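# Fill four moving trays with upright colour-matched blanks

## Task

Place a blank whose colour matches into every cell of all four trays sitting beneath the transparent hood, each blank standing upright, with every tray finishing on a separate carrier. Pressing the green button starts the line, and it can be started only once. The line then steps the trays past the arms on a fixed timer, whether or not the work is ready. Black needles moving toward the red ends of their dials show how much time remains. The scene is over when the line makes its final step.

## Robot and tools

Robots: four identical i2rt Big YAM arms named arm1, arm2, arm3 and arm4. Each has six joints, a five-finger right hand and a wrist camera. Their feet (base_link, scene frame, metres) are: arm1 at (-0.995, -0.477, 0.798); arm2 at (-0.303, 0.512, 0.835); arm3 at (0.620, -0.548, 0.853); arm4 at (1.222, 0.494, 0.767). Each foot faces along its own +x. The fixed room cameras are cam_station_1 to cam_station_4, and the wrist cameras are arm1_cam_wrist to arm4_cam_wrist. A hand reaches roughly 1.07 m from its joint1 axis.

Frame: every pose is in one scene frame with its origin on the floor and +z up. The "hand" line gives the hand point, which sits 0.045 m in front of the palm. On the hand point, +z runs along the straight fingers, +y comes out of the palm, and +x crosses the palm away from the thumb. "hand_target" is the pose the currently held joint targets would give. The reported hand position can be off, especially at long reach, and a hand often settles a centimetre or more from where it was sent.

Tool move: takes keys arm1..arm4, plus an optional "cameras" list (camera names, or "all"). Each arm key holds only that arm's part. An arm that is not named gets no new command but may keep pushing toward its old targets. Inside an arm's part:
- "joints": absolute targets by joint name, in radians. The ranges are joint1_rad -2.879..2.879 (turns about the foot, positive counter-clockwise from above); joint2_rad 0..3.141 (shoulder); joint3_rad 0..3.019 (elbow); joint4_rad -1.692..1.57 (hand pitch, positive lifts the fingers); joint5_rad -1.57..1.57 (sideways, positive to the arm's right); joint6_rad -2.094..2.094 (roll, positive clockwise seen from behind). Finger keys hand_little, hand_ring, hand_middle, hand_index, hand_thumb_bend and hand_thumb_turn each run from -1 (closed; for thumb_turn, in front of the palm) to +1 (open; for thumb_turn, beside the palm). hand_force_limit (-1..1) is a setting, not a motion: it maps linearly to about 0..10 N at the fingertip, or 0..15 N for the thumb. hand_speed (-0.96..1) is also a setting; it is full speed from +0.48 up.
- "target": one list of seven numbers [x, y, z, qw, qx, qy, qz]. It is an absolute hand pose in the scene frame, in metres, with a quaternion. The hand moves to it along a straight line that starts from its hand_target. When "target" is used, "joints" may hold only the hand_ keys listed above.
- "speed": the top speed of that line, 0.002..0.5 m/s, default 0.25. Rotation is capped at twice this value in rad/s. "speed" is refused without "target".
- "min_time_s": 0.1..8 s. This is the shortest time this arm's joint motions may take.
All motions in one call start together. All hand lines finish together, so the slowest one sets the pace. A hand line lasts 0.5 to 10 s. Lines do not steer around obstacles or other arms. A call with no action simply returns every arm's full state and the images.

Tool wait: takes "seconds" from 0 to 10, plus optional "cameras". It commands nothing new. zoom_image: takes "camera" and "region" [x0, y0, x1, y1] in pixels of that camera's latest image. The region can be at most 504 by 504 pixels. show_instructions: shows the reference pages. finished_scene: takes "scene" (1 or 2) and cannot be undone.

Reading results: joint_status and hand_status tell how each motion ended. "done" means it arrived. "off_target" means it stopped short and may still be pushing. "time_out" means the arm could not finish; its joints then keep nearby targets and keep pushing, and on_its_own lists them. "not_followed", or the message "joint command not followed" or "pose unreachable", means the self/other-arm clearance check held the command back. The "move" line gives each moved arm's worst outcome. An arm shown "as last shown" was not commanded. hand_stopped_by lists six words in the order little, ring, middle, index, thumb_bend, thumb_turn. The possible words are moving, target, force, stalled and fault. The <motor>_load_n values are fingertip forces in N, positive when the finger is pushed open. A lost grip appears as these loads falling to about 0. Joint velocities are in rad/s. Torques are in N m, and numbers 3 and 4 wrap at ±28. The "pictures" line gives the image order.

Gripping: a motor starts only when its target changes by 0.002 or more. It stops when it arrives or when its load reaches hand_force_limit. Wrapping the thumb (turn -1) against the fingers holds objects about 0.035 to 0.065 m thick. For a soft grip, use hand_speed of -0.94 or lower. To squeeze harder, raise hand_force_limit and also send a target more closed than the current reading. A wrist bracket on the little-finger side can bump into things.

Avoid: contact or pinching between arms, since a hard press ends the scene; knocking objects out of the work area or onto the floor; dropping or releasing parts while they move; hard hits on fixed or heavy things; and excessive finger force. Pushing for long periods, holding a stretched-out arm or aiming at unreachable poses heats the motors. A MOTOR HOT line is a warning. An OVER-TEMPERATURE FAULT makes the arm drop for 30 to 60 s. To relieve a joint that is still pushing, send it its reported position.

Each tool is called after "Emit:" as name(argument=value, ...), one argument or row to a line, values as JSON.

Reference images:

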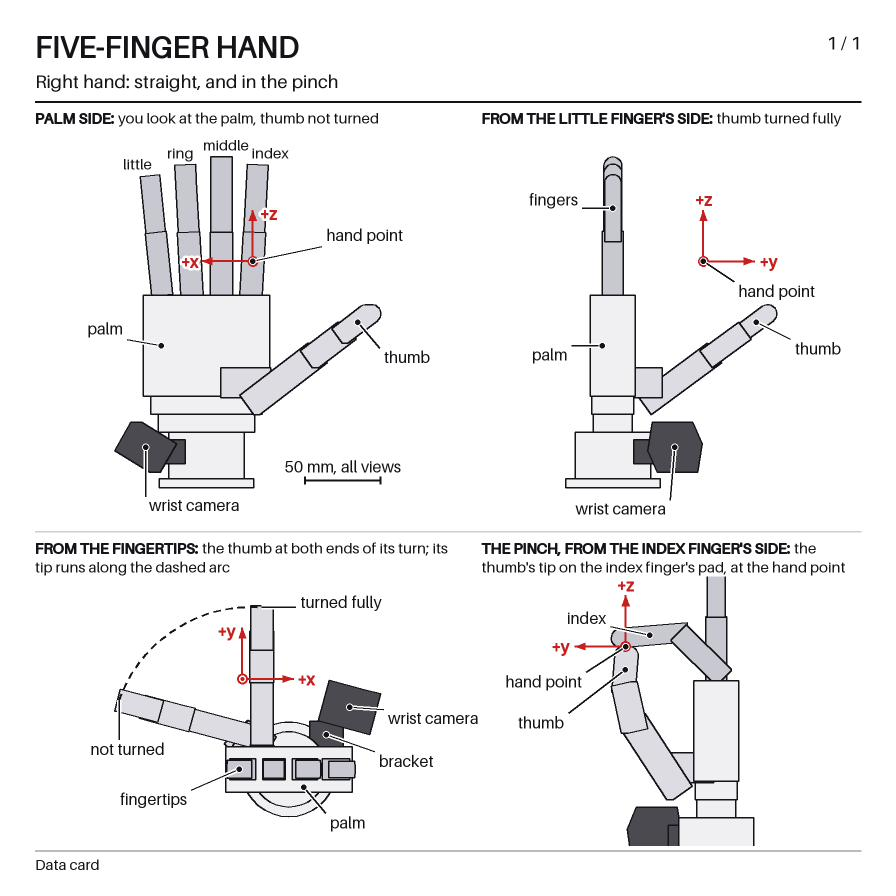

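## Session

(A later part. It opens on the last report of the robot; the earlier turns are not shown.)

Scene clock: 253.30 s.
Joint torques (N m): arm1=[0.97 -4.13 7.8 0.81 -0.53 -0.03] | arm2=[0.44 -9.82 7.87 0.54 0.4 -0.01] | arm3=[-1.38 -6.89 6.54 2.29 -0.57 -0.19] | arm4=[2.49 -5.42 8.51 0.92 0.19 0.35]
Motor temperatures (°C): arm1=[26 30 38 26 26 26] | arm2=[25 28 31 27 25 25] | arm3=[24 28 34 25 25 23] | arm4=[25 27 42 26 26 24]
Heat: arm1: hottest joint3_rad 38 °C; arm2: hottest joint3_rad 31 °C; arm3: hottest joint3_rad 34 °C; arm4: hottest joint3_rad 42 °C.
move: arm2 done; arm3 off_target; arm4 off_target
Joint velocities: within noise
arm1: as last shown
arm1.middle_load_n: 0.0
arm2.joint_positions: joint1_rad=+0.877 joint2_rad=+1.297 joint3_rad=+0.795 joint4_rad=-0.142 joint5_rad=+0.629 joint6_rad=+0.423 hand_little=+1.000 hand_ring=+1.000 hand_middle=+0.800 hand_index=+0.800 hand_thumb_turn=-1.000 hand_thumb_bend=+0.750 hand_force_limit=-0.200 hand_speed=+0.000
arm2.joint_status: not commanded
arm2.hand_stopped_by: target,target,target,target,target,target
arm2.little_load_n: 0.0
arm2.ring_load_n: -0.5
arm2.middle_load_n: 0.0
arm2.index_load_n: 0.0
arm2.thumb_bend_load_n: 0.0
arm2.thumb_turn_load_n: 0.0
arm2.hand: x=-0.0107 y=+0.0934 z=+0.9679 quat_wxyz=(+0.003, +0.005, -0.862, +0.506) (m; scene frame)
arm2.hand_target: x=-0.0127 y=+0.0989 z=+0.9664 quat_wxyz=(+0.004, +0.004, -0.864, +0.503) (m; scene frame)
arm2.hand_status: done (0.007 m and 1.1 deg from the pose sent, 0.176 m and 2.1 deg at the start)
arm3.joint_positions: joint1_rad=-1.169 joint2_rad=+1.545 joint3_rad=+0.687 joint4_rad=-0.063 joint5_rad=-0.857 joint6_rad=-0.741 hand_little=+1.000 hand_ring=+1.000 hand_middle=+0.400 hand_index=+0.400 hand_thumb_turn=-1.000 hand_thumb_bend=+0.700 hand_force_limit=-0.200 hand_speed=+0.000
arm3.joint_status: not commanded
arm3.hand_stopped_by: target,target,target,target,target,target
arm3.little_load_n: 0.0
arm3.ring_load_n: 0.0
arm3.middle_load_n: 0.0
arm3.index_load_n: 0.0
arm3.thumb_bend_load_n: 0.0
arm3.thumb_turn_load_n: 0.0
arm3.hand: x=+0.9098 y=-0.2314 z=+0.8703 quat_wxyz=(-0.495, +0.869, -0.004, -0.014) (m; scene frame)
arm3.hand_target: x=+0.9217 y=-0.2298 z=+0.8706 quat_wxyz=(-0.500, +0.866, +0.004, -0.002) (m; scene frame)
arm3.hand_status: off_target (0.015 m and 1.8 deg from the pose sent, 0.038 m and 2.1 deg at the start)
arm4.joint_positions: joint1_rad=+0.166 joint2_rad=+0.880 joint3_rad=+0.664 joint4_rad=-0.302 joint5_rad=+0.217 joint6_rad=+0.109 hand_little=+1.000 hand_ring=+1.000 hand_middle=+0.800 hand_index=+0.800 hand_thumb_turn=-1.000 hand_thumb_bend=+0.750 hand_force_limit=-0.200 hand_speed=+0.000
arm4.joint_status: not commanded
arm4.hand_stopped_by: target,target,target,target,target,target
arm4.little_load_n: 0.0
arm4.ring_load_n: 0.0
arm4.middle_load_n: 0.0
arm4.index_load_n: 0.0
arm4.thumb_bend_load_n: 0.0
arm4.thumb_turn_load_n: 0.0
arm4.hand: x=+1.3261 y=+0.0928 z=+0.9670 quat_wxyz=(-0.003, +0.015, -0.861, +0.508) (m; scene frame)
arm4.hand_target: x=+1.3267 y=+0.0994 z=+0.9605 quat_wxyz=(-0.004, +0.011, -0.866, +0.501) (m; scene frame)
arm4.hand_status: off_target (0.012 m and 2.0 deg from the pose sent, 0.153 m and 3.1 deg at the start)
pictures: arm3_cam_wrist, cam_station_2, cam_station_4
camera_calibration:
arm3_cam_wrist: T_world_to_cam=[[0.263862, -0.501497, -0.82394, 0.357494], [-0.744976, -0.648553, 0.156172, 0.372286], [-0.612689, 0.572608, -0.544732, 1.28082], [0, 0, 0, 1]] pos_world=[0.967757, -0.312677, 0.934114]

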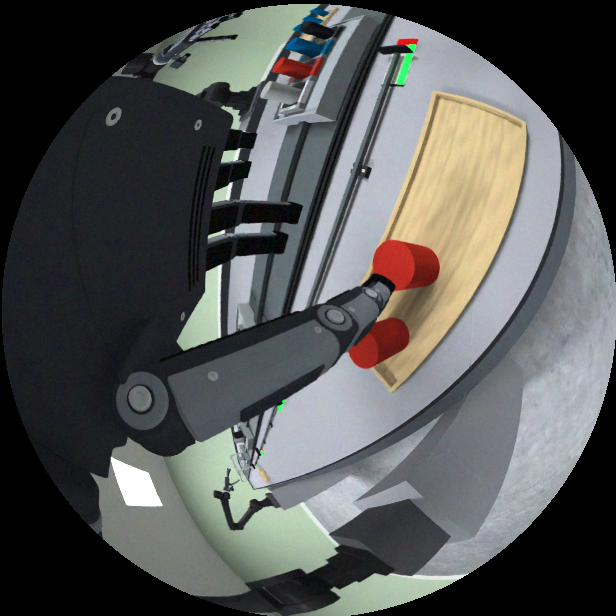

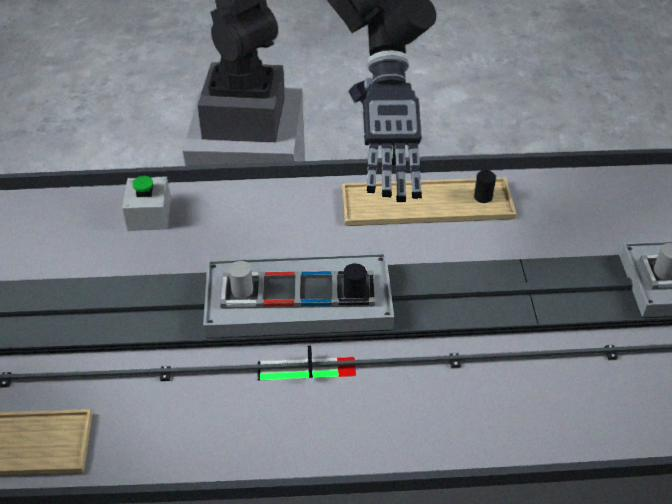

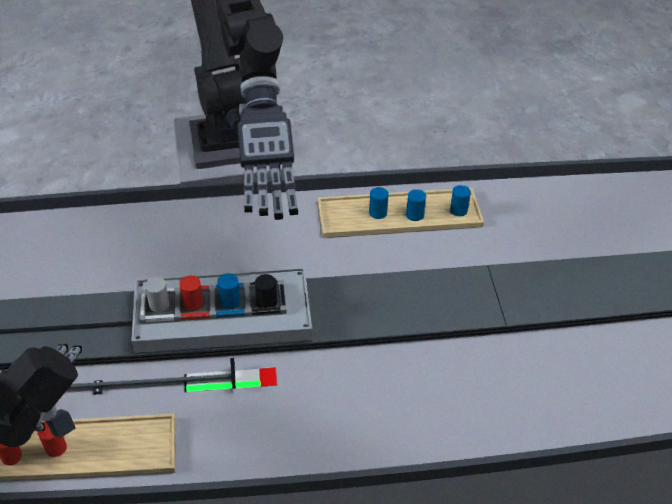

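Emit:
move(
  arm2={"target": [0.158, 0.236, 0.912, 0, 0, -0.866, 0.5], "speed": 0.2, "joints": {"hand_index": 0.4, "hand_middle": 0.4, "hand_thumb_bend": 0.7}},
  arm4={"target": [1.51, 0.23, 0.905, 0, 0, -0.866, 0.5], "speed": 0.2, "joints": {"hand_index": 0.4, "hand_middle": 0.4, "hand_thumb_bend": 0.7}},
  arm3={"target": [0.921, -0.240, 0.838, 0.5105, -0.8599, 0, 0], "speed": 0.06, "joints": {"hand_speed": -0.85}},
  cameras=["arm2_cam_wrist", "arm3_cam_wrist", "arm4_cam_wrist"],
)

Emit:
zoom_image(
  camera="arm3_cam_wrist",
  region=[290, 190, 410, 310],
)

Emit:
zoom_image(
  camera="arm2_cam_wrist",
  region=[350, 290, 470, 410],
)

Emit:
zoom_image(
  camera="arm4_cam_wrist",
  region=[350, 290, 470, 410],
)

Scene clock: 256.47 s.
Joint torques (N m): arm1=[0.91 -4.07 7.8 0.8 -0.53 -0.03] | arm2=[-0.09 -10.93 11.77 -0.02 0.78 0.02] | arm3=[-1.49 -7.24 4.36 2.33 -0.57 -0.19] | arm4=[3.02 -4.89 12.49 0.27 0.71 0.19]
Motor temperatures (°C): arm1=[26 30 38 26 26 26] | arm2=[25 28 32 27 25 25] | arm3=[24 28 34 25 25 23] | arm4=[25 27 42 26 26 24]
Heat: arm1: hottest joint3_rad 38 °C; arm2: hottest joint3_rad 32 °C; arm3: hottest joint3_rad 34 °C; arm4: hottest joint3_rad 42 °C.
move: arm2 off_target; arm3 done; arm4 off_target
Joint velocities: within noise
arm1: as last shown
arm1.ring_load_n: -0.5
arm2.joint_positions: joint1_rad=+1.391 joint2_rad=+1.559 joint3_rad=+0.937 joint4_rad=-0.471 joint5_rad=+0.968 joint6_rad=+0.985 hand_little=+1.000 hand_ring=+1.000 hand_middle=+0.400 hand_index=+0.400 hand_thumb_turn=-1.000 hand_thumb_bend=+0.700 hand_force_limit=-0.200 hand_speed=+0.000
arm2.joint_status: all done
arm2.hand_stopped_by: target,target,target,target,target,target
arm2.little_load_n: 0.0
arm2.ring_load_n: 0.0
arm2.middle_load_n: 0.0
arm2.index_load_n: 0.5
arm2.thumb_bend_load_n: 0.0
arm2.thumb_turn_load_n: 0.0
arm2.hand: x=+0.1368 y=+0.2434 z=+0.8987 quat_wxyz=(+0.013, +0.014, -0.867, +0.498) (m; scene frame)
arm2.hand_target: x=+0.1532 y=+0.2367 z=+0.9125 quat_wxyz=(+0.004, +0.002, -0.864, +0.503) (m; scene frame)
arm2.hand_status: off_target (0.026 m and 2.2 deg from the pose sent, 0.228 m and 1.1 deg at the start)
arm3.joint_positions: joint1_rad=-1.193 joint2_rad=+1.624 joint3_rad=+0.661 joint4_rad=+0.069 joint5_rad=-0.887 joint6_rad=-0.747 hand_little=+1.000 hand_ring=+1.000 hand_middle=+0.400 hand_index=+0.400 hand_thumb_turn=-1.000 hand_thumb_bend=+0.700 hand_force_limit=-0.200 hand_speed=-0.850
arm3.joint_status: all done
arm3.hand_stopped_by: target,target,target,target,target,target
arm3.little_load_n: -0.5
arm3.ring_load_n: 0.0
arm3.middle_load_n: 0.0
arm3.index_load_n: 0.0
arm3.thumb_bend_load_n: 0.0
arm3.thumb_turn_load_n: 0.5
arm3.hand: x=+0.9172 y=-0.2340 z=+0.8455 quat_wxyz=(-0.510, +0.860, -0.001, -0.005) (m; scene frame)
arm3.hand_target: x=+0.9190 y=-0.2385 z=+0.8383 quat_wxyz=(-0.510, +0.860, +0.002, -0.002) (m; scene frame)
arm3.hand_status: done (0.010 m and 0.6 deg from the pose sent, 0.035 m and 2.6 deg at the start)
arm4.joint_positions: joint1_rad=+1.012 joint2_rad=+1.018 joint3_rad=+0.586 joint4_rad=-0.527 joint5_rad=+0.901 joint6_rad=+0.774 hand_little=+1.000 hand_ring=+1.000 hand_middle=+0.400 hand_index=+0.400 hand_thumb_turn=-1.000 hand_thumb_bend=+0.700 hand_force_limit=-0.200 hand_speed=+0.000
arm4.joint_status: all done
arm4.hand_stopped_by: target,target,target,target,target,target
arm4.little_load_n: 0.0
arm4.ring_load_n: 0.0
arm4.middle_load_n: 0.0
arm4.index_load_n: 0.0
arm4.thumb_bend_load_n: 0.0
arm4.thumb_turn_load_n: 0.0
arm4.hand: x=+1.4871 y=+0.2385 z=+0.8828 quat_wxyz=(+0.023, +0.017, -0.869, +0.495) (m; scene frame)
arm4.hand_target: x=+1.5048 y=+0.2310 z=+0.9061 quat_wxyz=(+0.006, +0.004, -0.864, +0.504) (m; scene frame)
arm4.hand_status: off_target (0.033 m and 3.3 deg from the pose sent, 0.238 m and 2.0 deg at the start)
pictures: arm2_cam_wrist, arm3_cam_wrist, arm4_cam_wrist
camera_calibration:
arm2_cam_wrist: T_world_to_cam=[[-0.336037, 0.420492, -0.842772, 0.704009], [0.855816, 0.509944, -0.0868073, -0.146843], [0.393265, -0.750429, -0.531224, 0.720327], [0, 0, 0, 1]] pos_world=[0.0789641, 0.319406, 0.963227]
arm3_cam_wrist: T_world_to_cam=[[0.277501, -0.473462, -0.835958, 0.338025], [-0.749118, -0.651427, 0.120275, 0.41348], [-0.601511, 0.592855, -0.535451, 1.25994], [0, 0, 0, 1]] pos_world=[0.973808, -0.317565, 0.907477]
arm4_cam_wrist: T_world_to_cam=[[-0.321898, 0.457153, -0.829091, 1.10413], [0.859565, 0.508218, -0.0535031, -1.33909], [0.3969, -0.72988, -0.556548, 0.18886], [0, 0, 0, 1]] pos_world=[1.43149, 0.313634, 0.948892]

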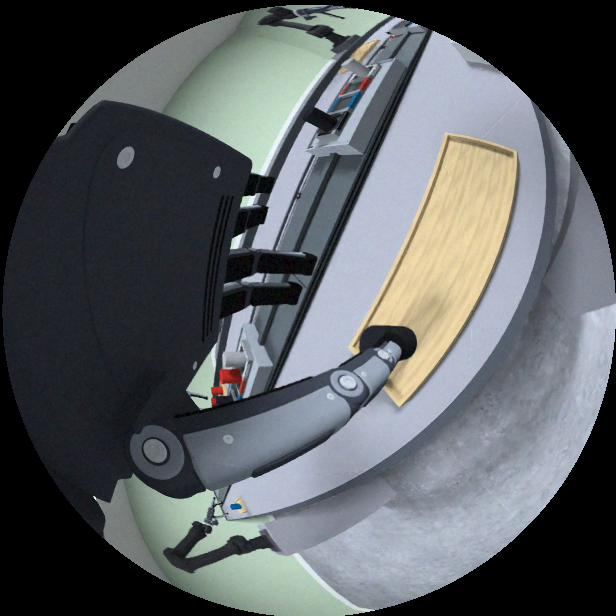

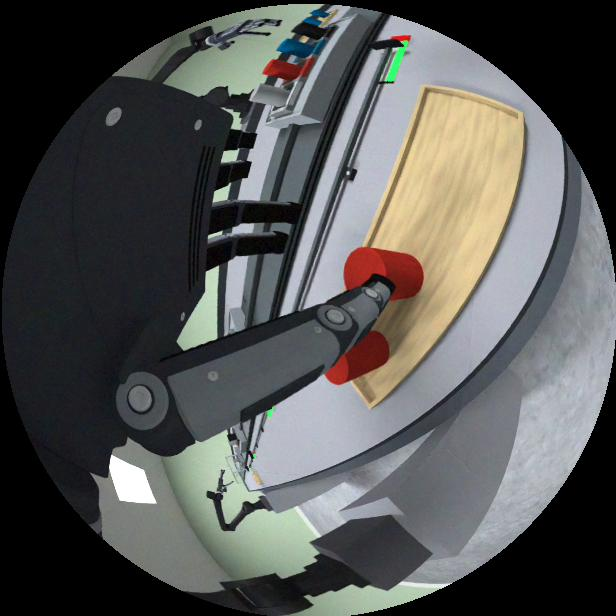

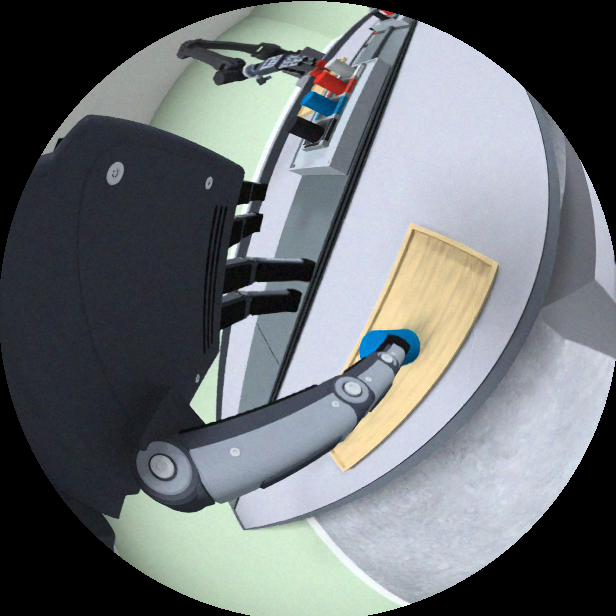

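Scaled by 4.200 from the camera's 616x616 image, which has a finer 880x880 frame.

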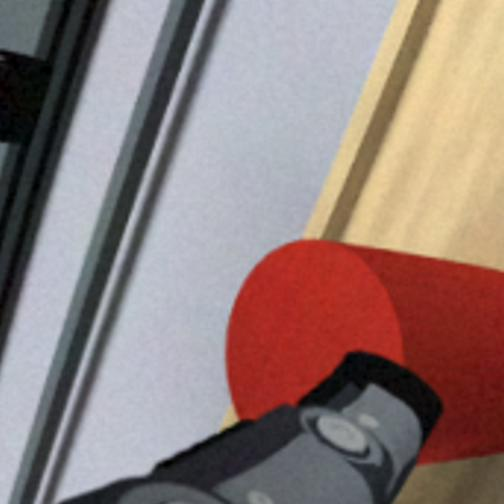

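Scaled by 4.200 from the camera's 616x616 image, which has a finer 880x880 frame.

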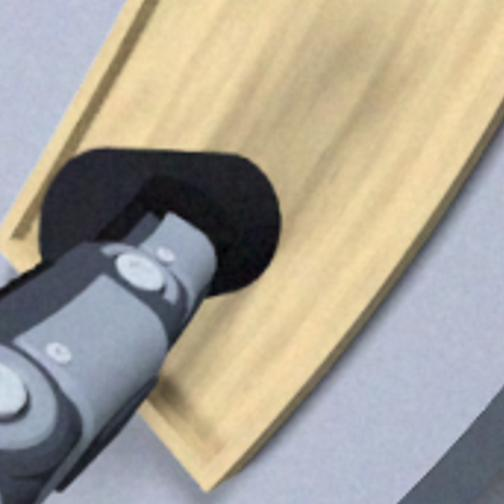

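Scaled by 4.200 from the camera's 616x616 image, which has a finer 880x880 frame.

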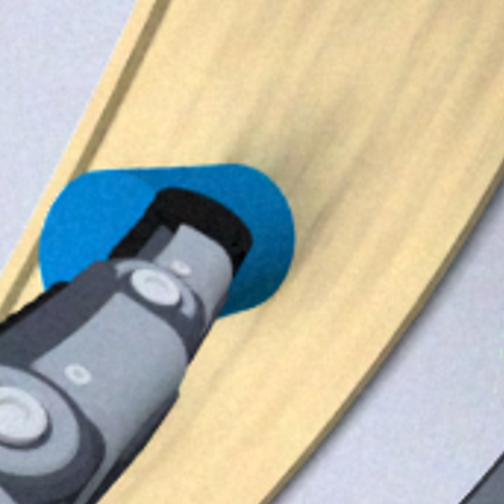

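Emit:
move(
  arm2={"target": [0.164, 0.237, 0.852, 0, 0, -0.8599, 0.5105], "speed": 0.08, "joints": {"hand_speed": -0.85}},
  arm4={"target": [1.514, 0.238, 0.85, 0, 0, -0.8599, 0.5105], "speed": 0.08, "joints": {"hand_speed": -0.85}},
  arm3={"target": [0.912, -0.2425, 0.795, 0.5105, -0.8599, 0, 0], "speed": 0.06},
  cameras=["arm2_cam_wrist", "arm3_cam_wrist", "arm4_cam_wrist"],
)

Emit:
zoom_image(
  camera="arm3_cam_wrist",
  region=[240, 190, 400, 350],
)

Emit:
zoom_image(
  camera="arm2_cam_wrist",
  region=[320, 280, 440, 400],
)

Emit:
zoom_image(
  camera="arm4_cam_wrist",
  region=[320, 280, 440, 400],
)

Scene clock: 259.27 s.
Joint torques (N m): arm1=[0.97 -4.07 7.8 0.8 -0.53 -0.03] | arm2=[0.62 -12.57 7.32 1.46 0.79 0] | arm3=[-1.55 -7.59 3.49 2.35 -0.49 -0.14] | arm4=[2.2 -5.25 6.86 1.74 0.73 0.27]
Motor temperatures (°C): arm1=[26 30 38 25 26 26] | arm2=[25 28 32 27 25 25] | arm3=[24 28 33 25 25 23] | arm4=[25 27 42 26 26 24]
Heat: arm1: hottest joint3_rad 38 °C; arm2: hottest joint3_rad 32 °C; arm3: hottest joint3_rad 33 °C; arm4: hottest joint3_rad 42 °C.
move: arm2 off_target; arm3 done; arm4 done
Joint velocities: within noise
arm1: as last shown
arm1.ring_load_n: 0.0
arm2.joint_positions: joint1_rad=+1.391 joint2_rad=+1.694 joint3_rad=+0.939 joint4_rad=-0.331 joint5_rad=+0.988 joint6_rad=+0.997 hand_little=+1.000 hand_ring=+1.000 hand_middle=+0.400 hand_index=+0.400 hand_thumb_turn=-1.000 hand_thumb_bend=+0.700 hand_force_limit=-0.200 hand_speed=-0.850
arm2.joint_status: all done
arm2.hand_stopped_by: target,target,target,target,target,target
arm2.little_load_n: 0.0
arm2.ring_load_n: 0.0
arm2.middle_load_n: 0.0
arm2.index_load_n: 0.0
arm2.thumb_bend_load_n: 0.0
arm2.thumb_turn_load_n: 0.0
arm2.hand: x=+0.1532 y=+0.2346 z=+0.8503 quat_wxyz=(+0.013, +0.004, -0.863, +0.506) (m; scene frame)
arm2.hand_target: x=+0.1625 y=+0.2345 z=+0.8522 quat_wxyz=(+0.001, -0.003, -0.860, +0.511) (m; scene frame)
arm2.hand_status: off_target (0.011 m and 1.6 deg from the pose sent, 0.054 m and 2.8 deg at the start)
arm3.joint_positions: joint1_rad=-1.195 joint2_rad=+1.740 joint3_rad=+0.618 joint4_rad=+0.232 joint5_rad=-0.887 joint6_rad=-0.747 hand_little=+1.000 hand_ring=+1.000 hand_middle=+0.400 hand_index=+0.400 hand_thumb_turn=-1.000 hand_thumb_bend=+0.700 hand_force_limit=-0.200 hand_speed=-0.850
arm3.joint_status: not commanded
arm3.hand_stopped_by: target,target,target,target,target,target
arm3.little_load_n: 0.0
arm3.ring_load_n: 0.0
arm3.middle_load_n: 0.0
arm3.index_load_n: 0.0
arm3.thumb_bend_load_n: 0.0
arm3.thumb_turn_load_n: 0.0
arm3.hand: x=+0.9100 y=-0.2381 z=+0.8022 quat_wxyz=(-0.511, +0.860, -0.001, -0.004) (m; scene frame)
arm3.hand_target: x=+0.9116 y=-0.2428 z=+0.7958 quat_wxyz=(-0.511, +0.860, +0.000, +0.000) (m; scene frame)
arm3.hand_status: done (0.009 m and 0.5 deg from the pose sent, 0.051 m and 0.6 deg at the start)
arm4.joint_positions: joint1_rad=+1.038 joint2_rad=+1.129 joint3_rad=+0.554 joint4_rad=-0.365 joint5_rad=+0.932 joint6_rad=+0.819 hand_little=+1.000 hand_ring=+1.000 hand_middle=+0.400 hand_index=+0.400 hand_thumb_turn=-1.000 hand_thumb_bend=+0.700 hand_force_limit=-0.200 hand_speed=-0.850
arm4.joint_status: all done
arm4.hand_stopped_by: target,target,target,target,target,target
arm4.little_load_n: 0.0
arm4.ring_load_n: 0.0
arm4.middle_load_n: 0.0
arm4.index_load_n: 0.0
arm4.thumb_bend_load_n: 0.0
arm4.thumb_turn_load_n: 0.0
arm4.hand: x=+1.5090 y=+0.2334 z=+0.8549 quat_wxyz=(+0.006, -0.001, -0.861, +0.509) (m; scene frame)
arm4.hand_target: x=+1.5103 y=+0.2347 z=+0.8507 quat_wxyz=(+0.003, -0.005, -0.860, +0.511) (m; scene frame)
arm4.hand_status: done (0.008 m and 0.8 deg from the pose sent, 0.042 m and 3.8 deg at the start)
pictures: arm2_cam_wrist, arm3_cam_wrist, arm4_cam_wrist
camera_calibration:
arm2_cam_wrist: T_world_to_cam=[[-0.320422, 0.409266, -0.854302, 0.682484], [0.864314, 0.495397, -0.0868498, -0.15838], [0.387673, -0.766214, -0.51247, 0.670116], [0, 0, 0, 1]] pos_world=[0.0957869, 0.312595, 0.912707]
arm3_cam_wrist: T_world_to_cam=[[0.279076, -0.47269, -0.835871, 0.30063], [-0.750457, -0.650433, 0.117266, 0.414599], [-0.599109, 0.594559, -0.536254, 1.23376], [0, 0, 0, 1]] pos_world=[0.966398, -0.321771, 0.864279]
arm4_cam_wrist: T_world_to_cam=[[-0.276863, 0.434431, -0.857098, 1.0516], [0.868448, 0.49489, -0.0296884, -1.38743], [0.411271, -0.752565, -0.514298, 0.108441], [0, 0, 0, 1]] pos_world=[1.45146, 0.311385, 0.915904]

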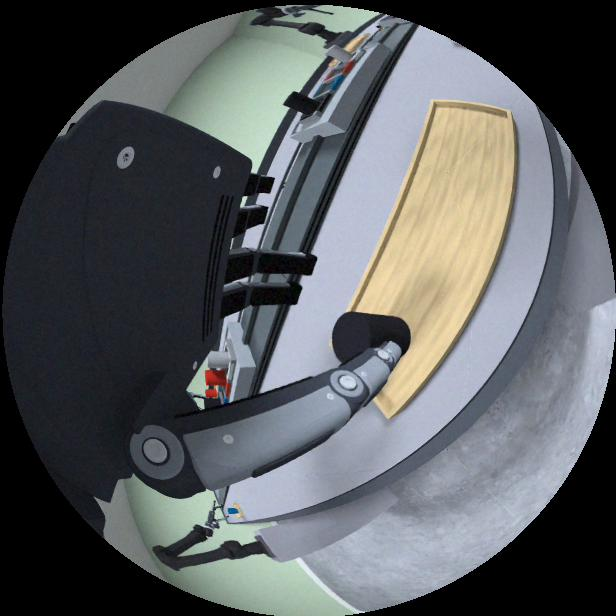

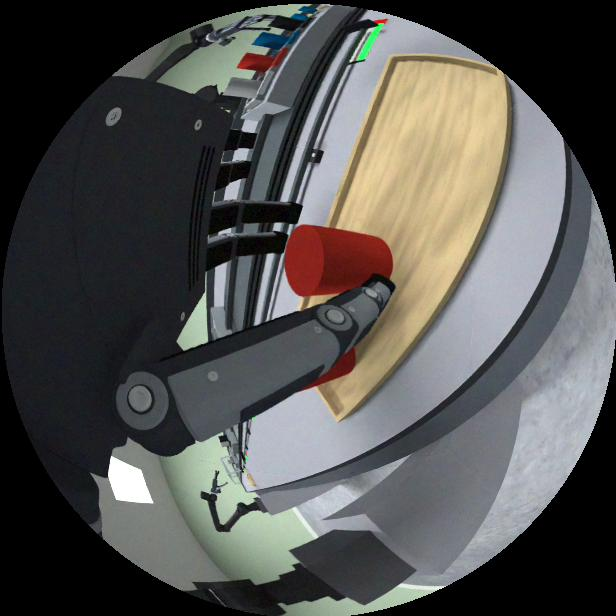

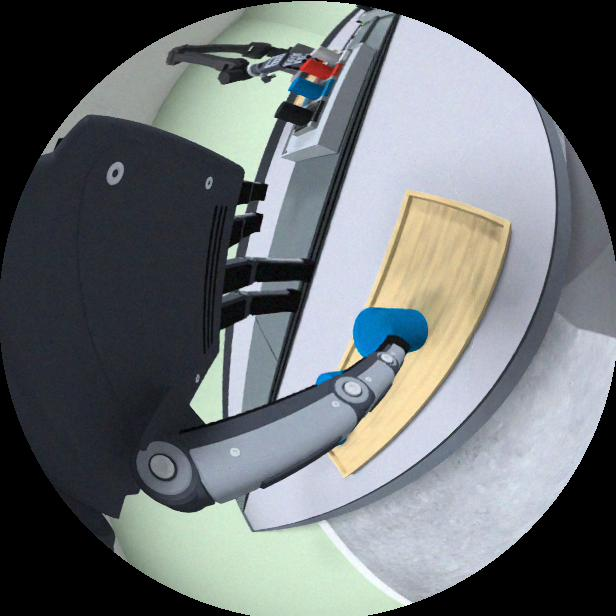

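Scaled by 3.150 from the camera's 616x616 image, which has a finer 880x880 frame.

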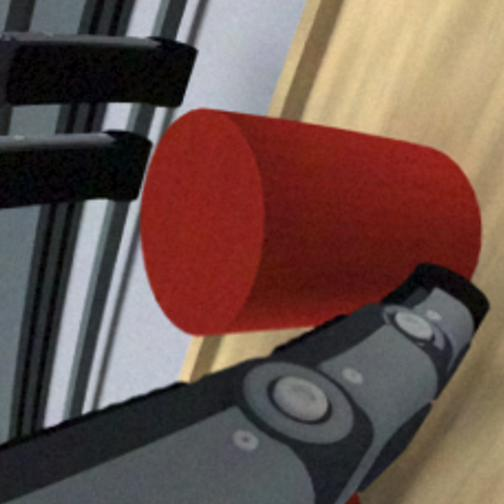

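Scaled by 4.200 from the camera's 616x616 image, which has a finer 880x880 frame.

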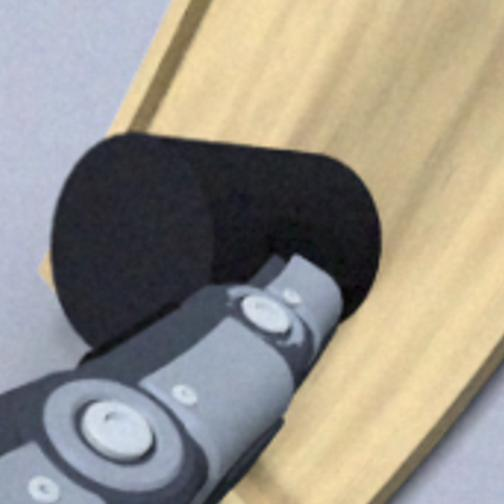

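Scaled by 4.200 from the camera's 616x616 image, which has a finer 880x880 frame.

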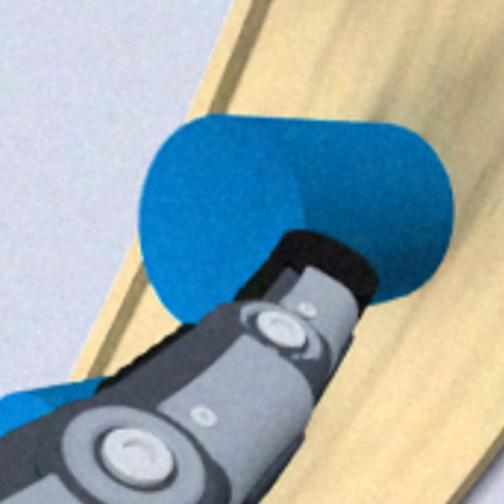

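Emit:
move(
  arm2={"target": [0.164, 0.2355, 0.805, 0, 0, -0.8599, 0.5105], "speed": 0.06},
  arm4={"target": [1.5195, 0.2365, 0.827, 0, 0, -0.8599, 0.5105], "speed": 0.06},
  arm3={"target": [0.9175, -0.2425, 0.795, 0.5105, -0.8599, 0, 0], "speed": 0.03},
  cameras=["arm2_cam_wrist", "arm3_cam_wrist", "arm4_cam_wrist"],
)

Emit:
zoom_image(
  camera="arm3_cam_wrist",
  region=[240, 190, 400, 350],
)

Emit:
zoom_image(
  camera="arm2_cam_wrist",
  region=[260, 270, 420, 430],
)

Emit:
zoom_image(
  camera="arm4_cam_wrist",
  region=[280, 270, 440, 430],
)

Scene clock: 261.83 s.
Joint torques (N m): arm1=[0.91 -4.07 7.8 0.79 -0.52 -0.03] | arm2=[0.62 -13.27 5.16 1.42 0.7 -0.06] | arm3=[-1.49 -7.53 4.59 1.76 -0.58 -0.19] | arm4=[2.78 -6.42 6.52 1.7 0.71 0.27]
Motor temperatures (°C): arm1=[26 30 38 25 26 26] | arm2=[25 28 31 27 25 25] | arm3=[24 28 33 25 25 23] | arm4=[25 27 41 26 26 24]
Heat: arm1: hottest joint3_rad 38 °C; arm2: hottest joint3_rad 31 °C; arm3: hottest joint3_rad 33 °C; arm4: hottest joint3_rad 41 °C.
move: arm2 done; arm3 done; arm4 done
Joint velocities: within noise
arm1: as last shown
arm1.ring_load_n: -0.5
arm2.joint_positions: joint1_rad=+1.391 joint2_rad=+1.794 joint3_rad=+0.927 joint4_rad=-0.201 joint5_rad=+0.988 joint6_rad=+0.997 hand_little=+1.000 hand_ring=+1.000 hand_middle=+0.400 hand_index=+0.400 hand_thumb_turn=-1.000 hand_thumb_bend=+0.700 hand_force_limit=-0.200 hand_speed=-0.850
arm2.joint_status: not commanded
arm2.hand_stopped_by: target,target,target,target,target,target
arm2.little_load_n: 0.0
arm2.ring_load_n: 0.0
arm2.middle_load_n: 0.0
arm2.index_load_n: 0.0
arm2.thumb_bend_load_n: 0.0
arm2.thumb_turn_load_n: 0.0
arm2.hand: x=+0.1610 y=+0.2319 z=+0.8095 quat_wxyz=(+0.005, +0.000, -0.861, +0.508) (m; scene frame)
arm2.hand_target: x=+0.1621 y=+0.2348 z=+0.8047 quat_wxyz=(+0.001, -0.001, -0.860, +0.510) (m; scene frame)
arm2.hand_status: done (0.006 m and 0.6 deg from the pose sent, 0.047 m and 1.6 deg at the start)
arm3.joint_positions: joint1_rad=-1.201 joint2_rad=+1.749 joint3_rad=+0.618 joint4_rad=+0.232 joint5_rad=-0.891 joint6_rad=-0.751 hand_little=+1.000 hand_ring=+1.000 hand_middle=+0.400 hand_index=+0.400 hand_thumb_turn=-1.000 hand_thumb_bend=+0.700 hand_force_limit=-0.200 hand_speed=-0.850
arm3.joint_status: not commanded
arm3.hand_stopped_by: target,target,target,target,target,target
arm3.little_load_n: 0.0
arm3.ring_load_n: 0.0
arm3.middle_load_n: 0.0
arm3.index_load_n: 0.0
arm3.thumb_bend_load_n: 0.0
arm3.thumb_turn_load_n: 0.0
arm3.hand: x=+0.9102 y=-0.2404 z=+0.7990 quat_wxyz=(-0.510, +0.860, -0.003, -0.006) (m; scene frame)
arm3.hand_target: x=+0.9169 y=-0.2424 z=+0.7950 quat_wxyz=(-0.511, +0.860, +0.000, -0.001) (m; scene frame)
arm3.hand_status: done (0.009 m and 0.8 deg from the pose sent, 0.011 m and 0.5 deg at the start)
arm4.joint_positions: joint1_rad=+1.052 joint2_rad=+1.202 joint3_rad=+0.532 joint4_rad=-0.273 joint5_rad=+0.933 joint6_rad=+0.822 hand_little=+1.000 hand_ring=+1.000 hand_middle=+0.400 hand_index=+0.400 hand_thumb_turn=-1.000 hand_thumb_bend=+0.700 hand_force_limit=-0.200 hand_speed=-0.850
arm4.joint_status: not commanded
arm4.hand_stopped_by: target,target,target,target,target,target
arm4.little_load_n: 0.0
arm4.ring_load_n: 0.0
arm4.middle_load_n: 0.0
arm4.index_load_n: 0.0
arm4.thumb_bend_load_n: 0.0
arm4.thumb_turn_load_n: 0.0
arm4.hand: x=+1.5178 y=+0.2349 z=+0.8317 quat_wxyz=(+0.004, +0.004, -0.861, +0.509) (m; scene frame)
arm4.hand_target: x=+1.5183 y=+0.2365 z=+0.8269 quat_wxyz=(+0.001, +0.000, -0.860, +0.511) (m; scene frame)
arm4.hand_status: done (0.005 m and 0.7 deg from the pose sent, 0.030 m and 0.8 deg at the start)
pictures: arm2_cam_wrist, arm3_cam_wrist, arm4_cam_wrist
camera_calibration:
arm2_cam_wrist: T_world_to_cam=[[-0.305334, 0.404442, -0.862089, 0.656188], [0.865704, 0.494997, -0.0743909, -0.177674], [0.396645, -0.769028, -0.501267, 0.634215], [0, 0, 0, 1]] pos_world=[0.102612, 0.310287, 0.870386]
arm3_cam_wrist: T_world_to_cam=[[0.272266, -0.475235, -0.836674, 0.302924], [-0.751343, -0.648216, 0.123693, 0.409725], [-0.601129, 0.594951, -0.533552, 1.23325], [0, 0, 0, 1]] pos_world=[0.966708, -0.324171, 0.860771]
arm4_cam_wrist: T_world_to_cam=[[-0.282405, 0.431337, -0.856852, 1.04244], [0.8627, 0.504813, -0.0302111, -1.38979], [0.419519, -0.747738, -0.514677, 0.0805779], [0, 0, 0, 1]] pos_world=[1.45956, 0.312189, 0.892703]

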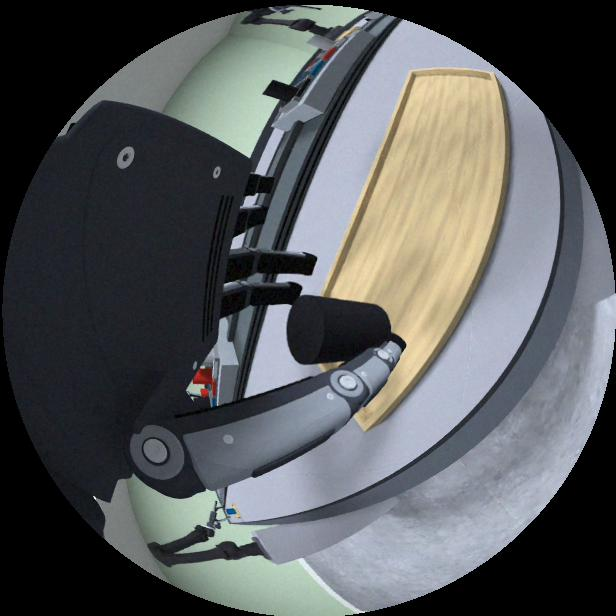

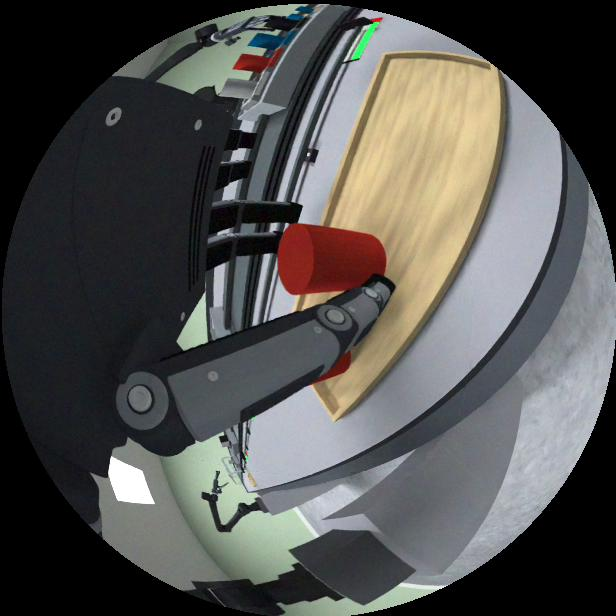

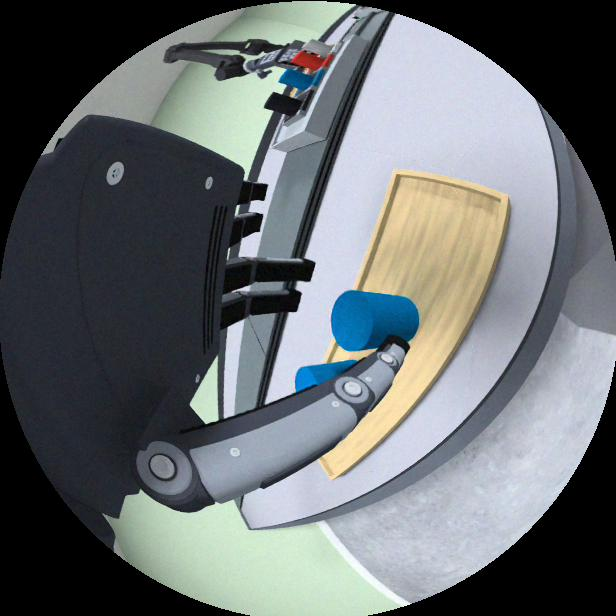

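Scaled by 3.150 from the camera's 616x616 image, which has a finer 880x880 frame.

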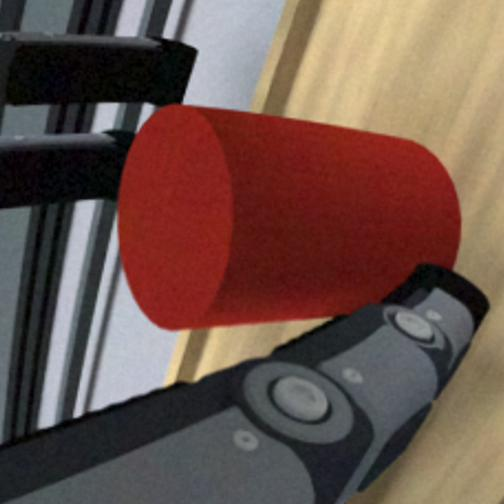

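Scaled by 3.150 from the camera's 616x616 image, which has a finer 880x880 frame.

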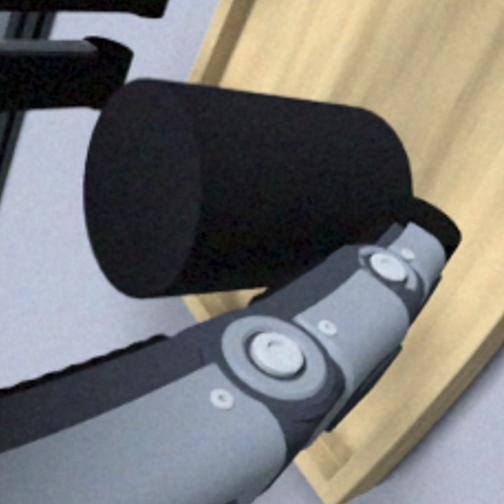

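Scaled by 3.150 from the camera's 616x616 image, which has a finer 880x880 frame.

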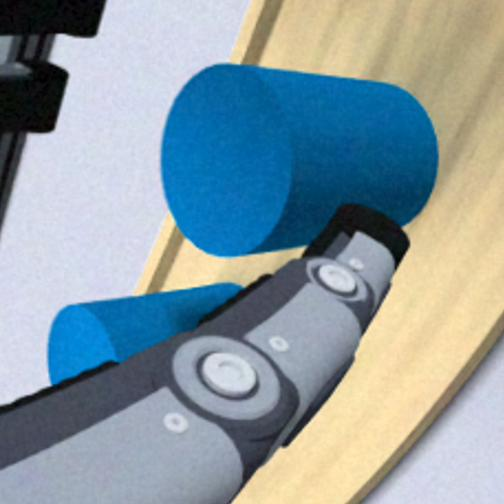

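Emit:
move(
  arm2={"joints": {"hand_index": -0.1, "hand_middle": -0.1, "hand_thumb_bend": 0.2}},
  arm4={"target": [1.521, 0.2365, 0.7965, 0, 0, -0.8599, 0.5105], "speed": 0.04},
  arm3={"target": [0.9235, -0.2425, 0.7995, 0.5105, -0.8599, 0, 0], "speed": 0.02},
  cameras=["arm2_cam_wrist", "arm3_cam_wrist", "arm4_cam_wrist"],
)

Emit:
zoom_image(
  camera="arm3_cam_wrist",
  region=[240, 190, 400, 350],
)

Emit:
zoom_image(
  camera="arm4_cam_wrist",
  region=[260, 270, 420, 430],
)

Scene clock: 264.67 s.
Joint torques (N m): arm1=[0.91 -4.07 7.8 0.79 -0.53 -0.03] | arm2=[0.62 -13.27 5.15 1.46 0.69 -0.06] | arm3=[-1.49 -8 5.82 0.92 -0.58 -0.19] | arm4=[2.43 -6.77 6.15 1.81 0.77 0.28]
Motor temperatures (°C): arm1=[26 30 38 25 26 26] | arm2=[25 28 31 27 25 25] | arm3=[24 28 33 25 26 23] | arm4=[25 27 41 26 26 24]
Heat: arm1: hottest joint3_rad 38 °C; arm2: hottest joint3_rad 31 °C; arm3: hottest joint3_rad 33 °C; arm4: hottest joint3_rad 41 °C.
move: arm2 off_target; arm3 off_target; arm4 done
Joint velocities: within noise
arm1: as last shown
arm1.ring_load_n: 0.0
arm2.joint_positions: joint1_rad=+1.390 joint2_rad=+1.794 joint3_rad=+0.927 joint4_rad=-0.201 joint5_rad=+0.988 joint6_rad=+0.997 hand_little=+1.000 hand_ring=+1.000 hand_middle=-0.056 hand_index=+0.014 hand_thumb_turn=-1.000 hand_thumb_bend=+0.498 hand_force_limit=-0.200 hand_speed=-0.850
arm2.joint_status: hand_middle off_target (ended at -0.056, target -0.100); hand_index off_target (ended at +0.014, target -0.100); hand_thumb_bend off_target (ended at +0.498, target +0.200)
arm2.hand_stopped_by: target,target,force,force,force,target
arm2.little_load_n: 0.0
arm2.ring_load_n: 0.0
arm2.middle_load_n: 3.0
arm2.index_load_n: 3.0
arm2.thumb_bend_load_n: 7.0
arm2.thumb_turn_load_n: 0.5
arm2.hand: x=+0.1606 y=+0.2312 z=+0.8095 quat_wxyz=(+0.005, -0.001, -0.861, +0.508) (m; scene frame)
arm2.hand_target: x=+0.1617 y=+0.2342 z=+0.8048 quat_wxyz=(+0.002, -0.001, -0.860, +0.510) (m; scene frame)
arm2.hand_status: not commanded
arm3.joint_positions: joint1_rad=-1.209 joint2_rad=+1.749 joint3_rad=+0.618 joint4_rad=+0.221 joint5_rad=-0.894 joint6_rad=-0.760 hand_little=+1.000 hand_ring=+1.000 hand_middle=+0.400 hand_index=+0.400 hand_thumb_turn=-1.000 hand_thumb_bend=+0.700 hand_force_limit=-0.200 hand_speed=-0.850
arm3.joint_status: not commanded
arm3.hand_stopped_by: target,target,target,target,target,target
arm3.little_load_n: 0.0
arm3.ring_load_n: 0.0
arm3.middle_load_n: 0.0
arm3.index_load_n: 0.0
arm3.thumb_bend_load_n: 0.0
arm3.thumb_turn_load_n: 0.0
arm3.hand: x=+0.9107 y=-0.2435 z=+0.7981 quat_wxyz=(-0.509, +0.861, -0.005, -0.007) (m; scene frame)
arm3.hand_target: x=+0.9234 y=-0.2425 z=+0.7996 quat_wxyz=(-0.511, +0.860, +0.000, +0.000) (m; scene frame)
arm3.hand_status: off_target (0.013 m and 1.0 deg from the pose sent, 0.014 m and 0.8 deg at the start)
arm4.joint_positions: joint1_rad=+1.055 joint2_rad=+1.291 joint3_rad=+0.499 joint4_rad=-0.150 joint5_rad=+0.933 joint6_rad=+0.827 hand_little=+1.000 hand_ring=+1.000 hand_middle=+0.400 hand_index=+0.400 hand_thumb_turn=-1.000 hand_thumb_bend=+0.700 hand_force_limit=-0.200 hand_speed=-0.850
arm4.joint_status: not commanded
arm4.hand_stopped_by: target,target,target,target,target,target
arm4.little_load_n: 0.0
arm4.ring_load_n: 0.0
arm4.middle_load_n: 0.0
arm4.index_load_n: 0.0
arm4.thumb_bend_load_n: 0.0
arm4.thumb_turn_load_n: 0.0
arm4.hand: x=+1.5213 y=+0.2347 z=+0.8019 quat_wxyz=(+0.002, +0.004, -0.861, +0.509) (m; scene frame)
arm4.hand_target: x=+1.5213 y=+0.2366 z=+0.7975 quat_wxyz=(-0.001, +0.000, -0.860, +0.511) (m; scene frame)
arm4.hand_status: done (0.006 m and 0.5 deg from the pose sent, 0.035 m and 0.7 deg at the start)
pictures: arm2_cam_wrist, arm3_cam_wrist, arm4_cam_wrist
camera_calibration:
arm2_cam_wrist: T_world_to_cam=[[-0.304737, 0.404943, -0.862065, 0.656102], [0.866468, 0.493656, -0.0744058, -0.176768], [0.395433, -0.769626, -0.501306, 0.634217], [0, 0, 0, 1]] pos_world=[0.102312, 0.309688, 0.870386]
arm3_cam_wrist: T_world_to_cam=[[0.269431, -0.47772, -0.836176, 0.302279], [-0.751853, -0.646918, 0.127334, 0.406035], [-0.601767, 0.594374, -0.533475, 1.23532], [0, 0, 0, 1]] pos_world=[0.967212, -0.327168, 0.860071]
arm4_cam_wrist: T_world_to_cam=[[-0.279273, 0.431095, -0.858, 1.01419], [0.862404, 0.505515, -0.0267149, -1.39607], [0.422215, -0.747403, -0.512955, 0.0581525], [0, 0, 0, 1]] pos_world=[1.46266, 0.31199, 0.862705]

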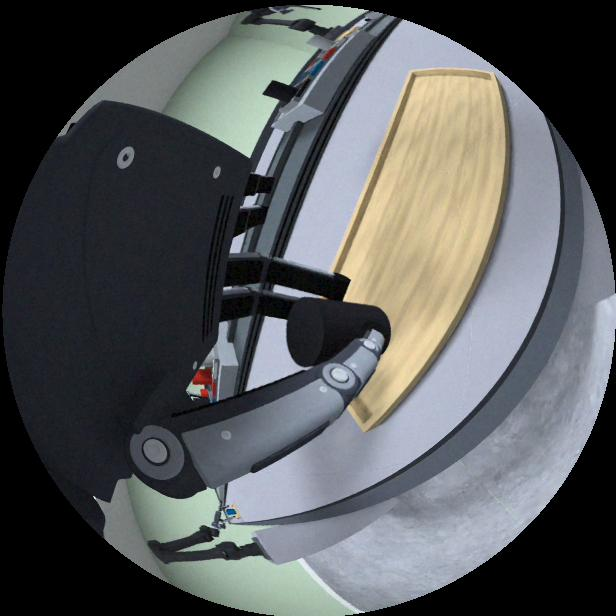

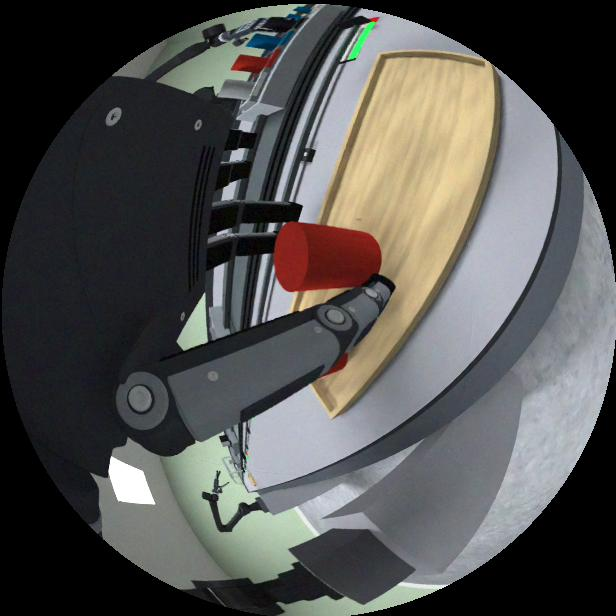

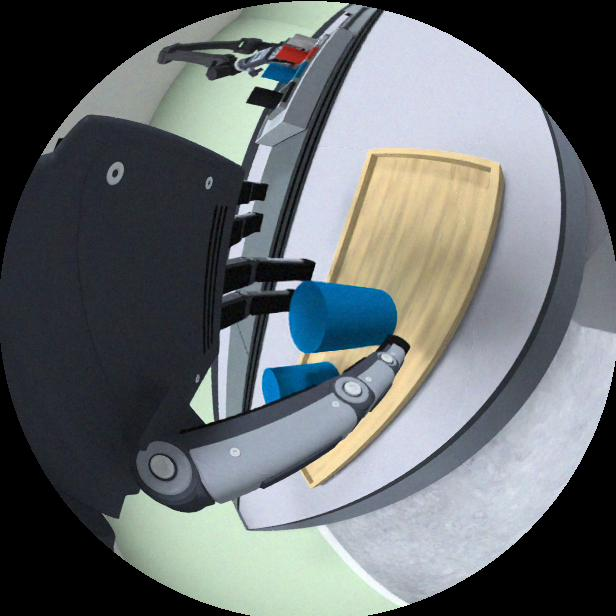

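Scaled by 3.150 from the camera's 616x616 image, which has a finer 880x880 frame.

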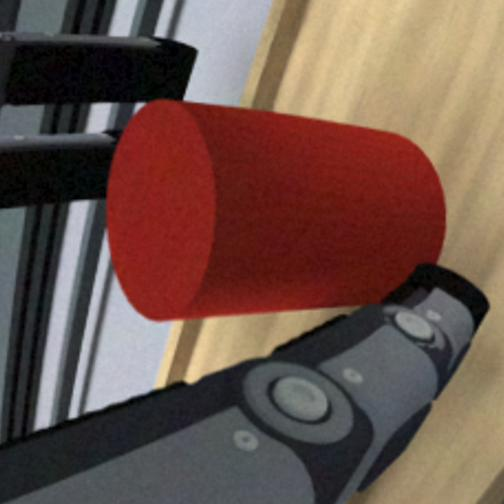

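Scaled by 3.150 from the camera's 616x616 image, which has a finer 880x880 frame.

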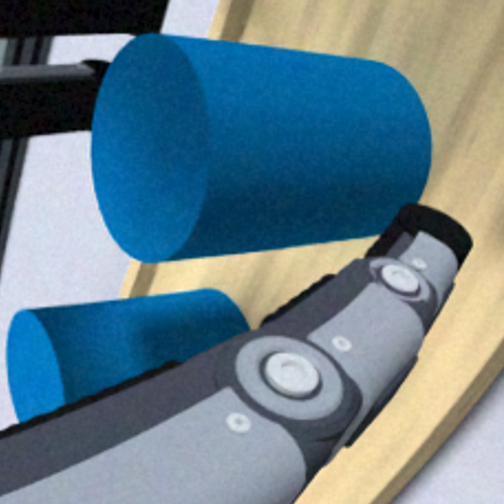

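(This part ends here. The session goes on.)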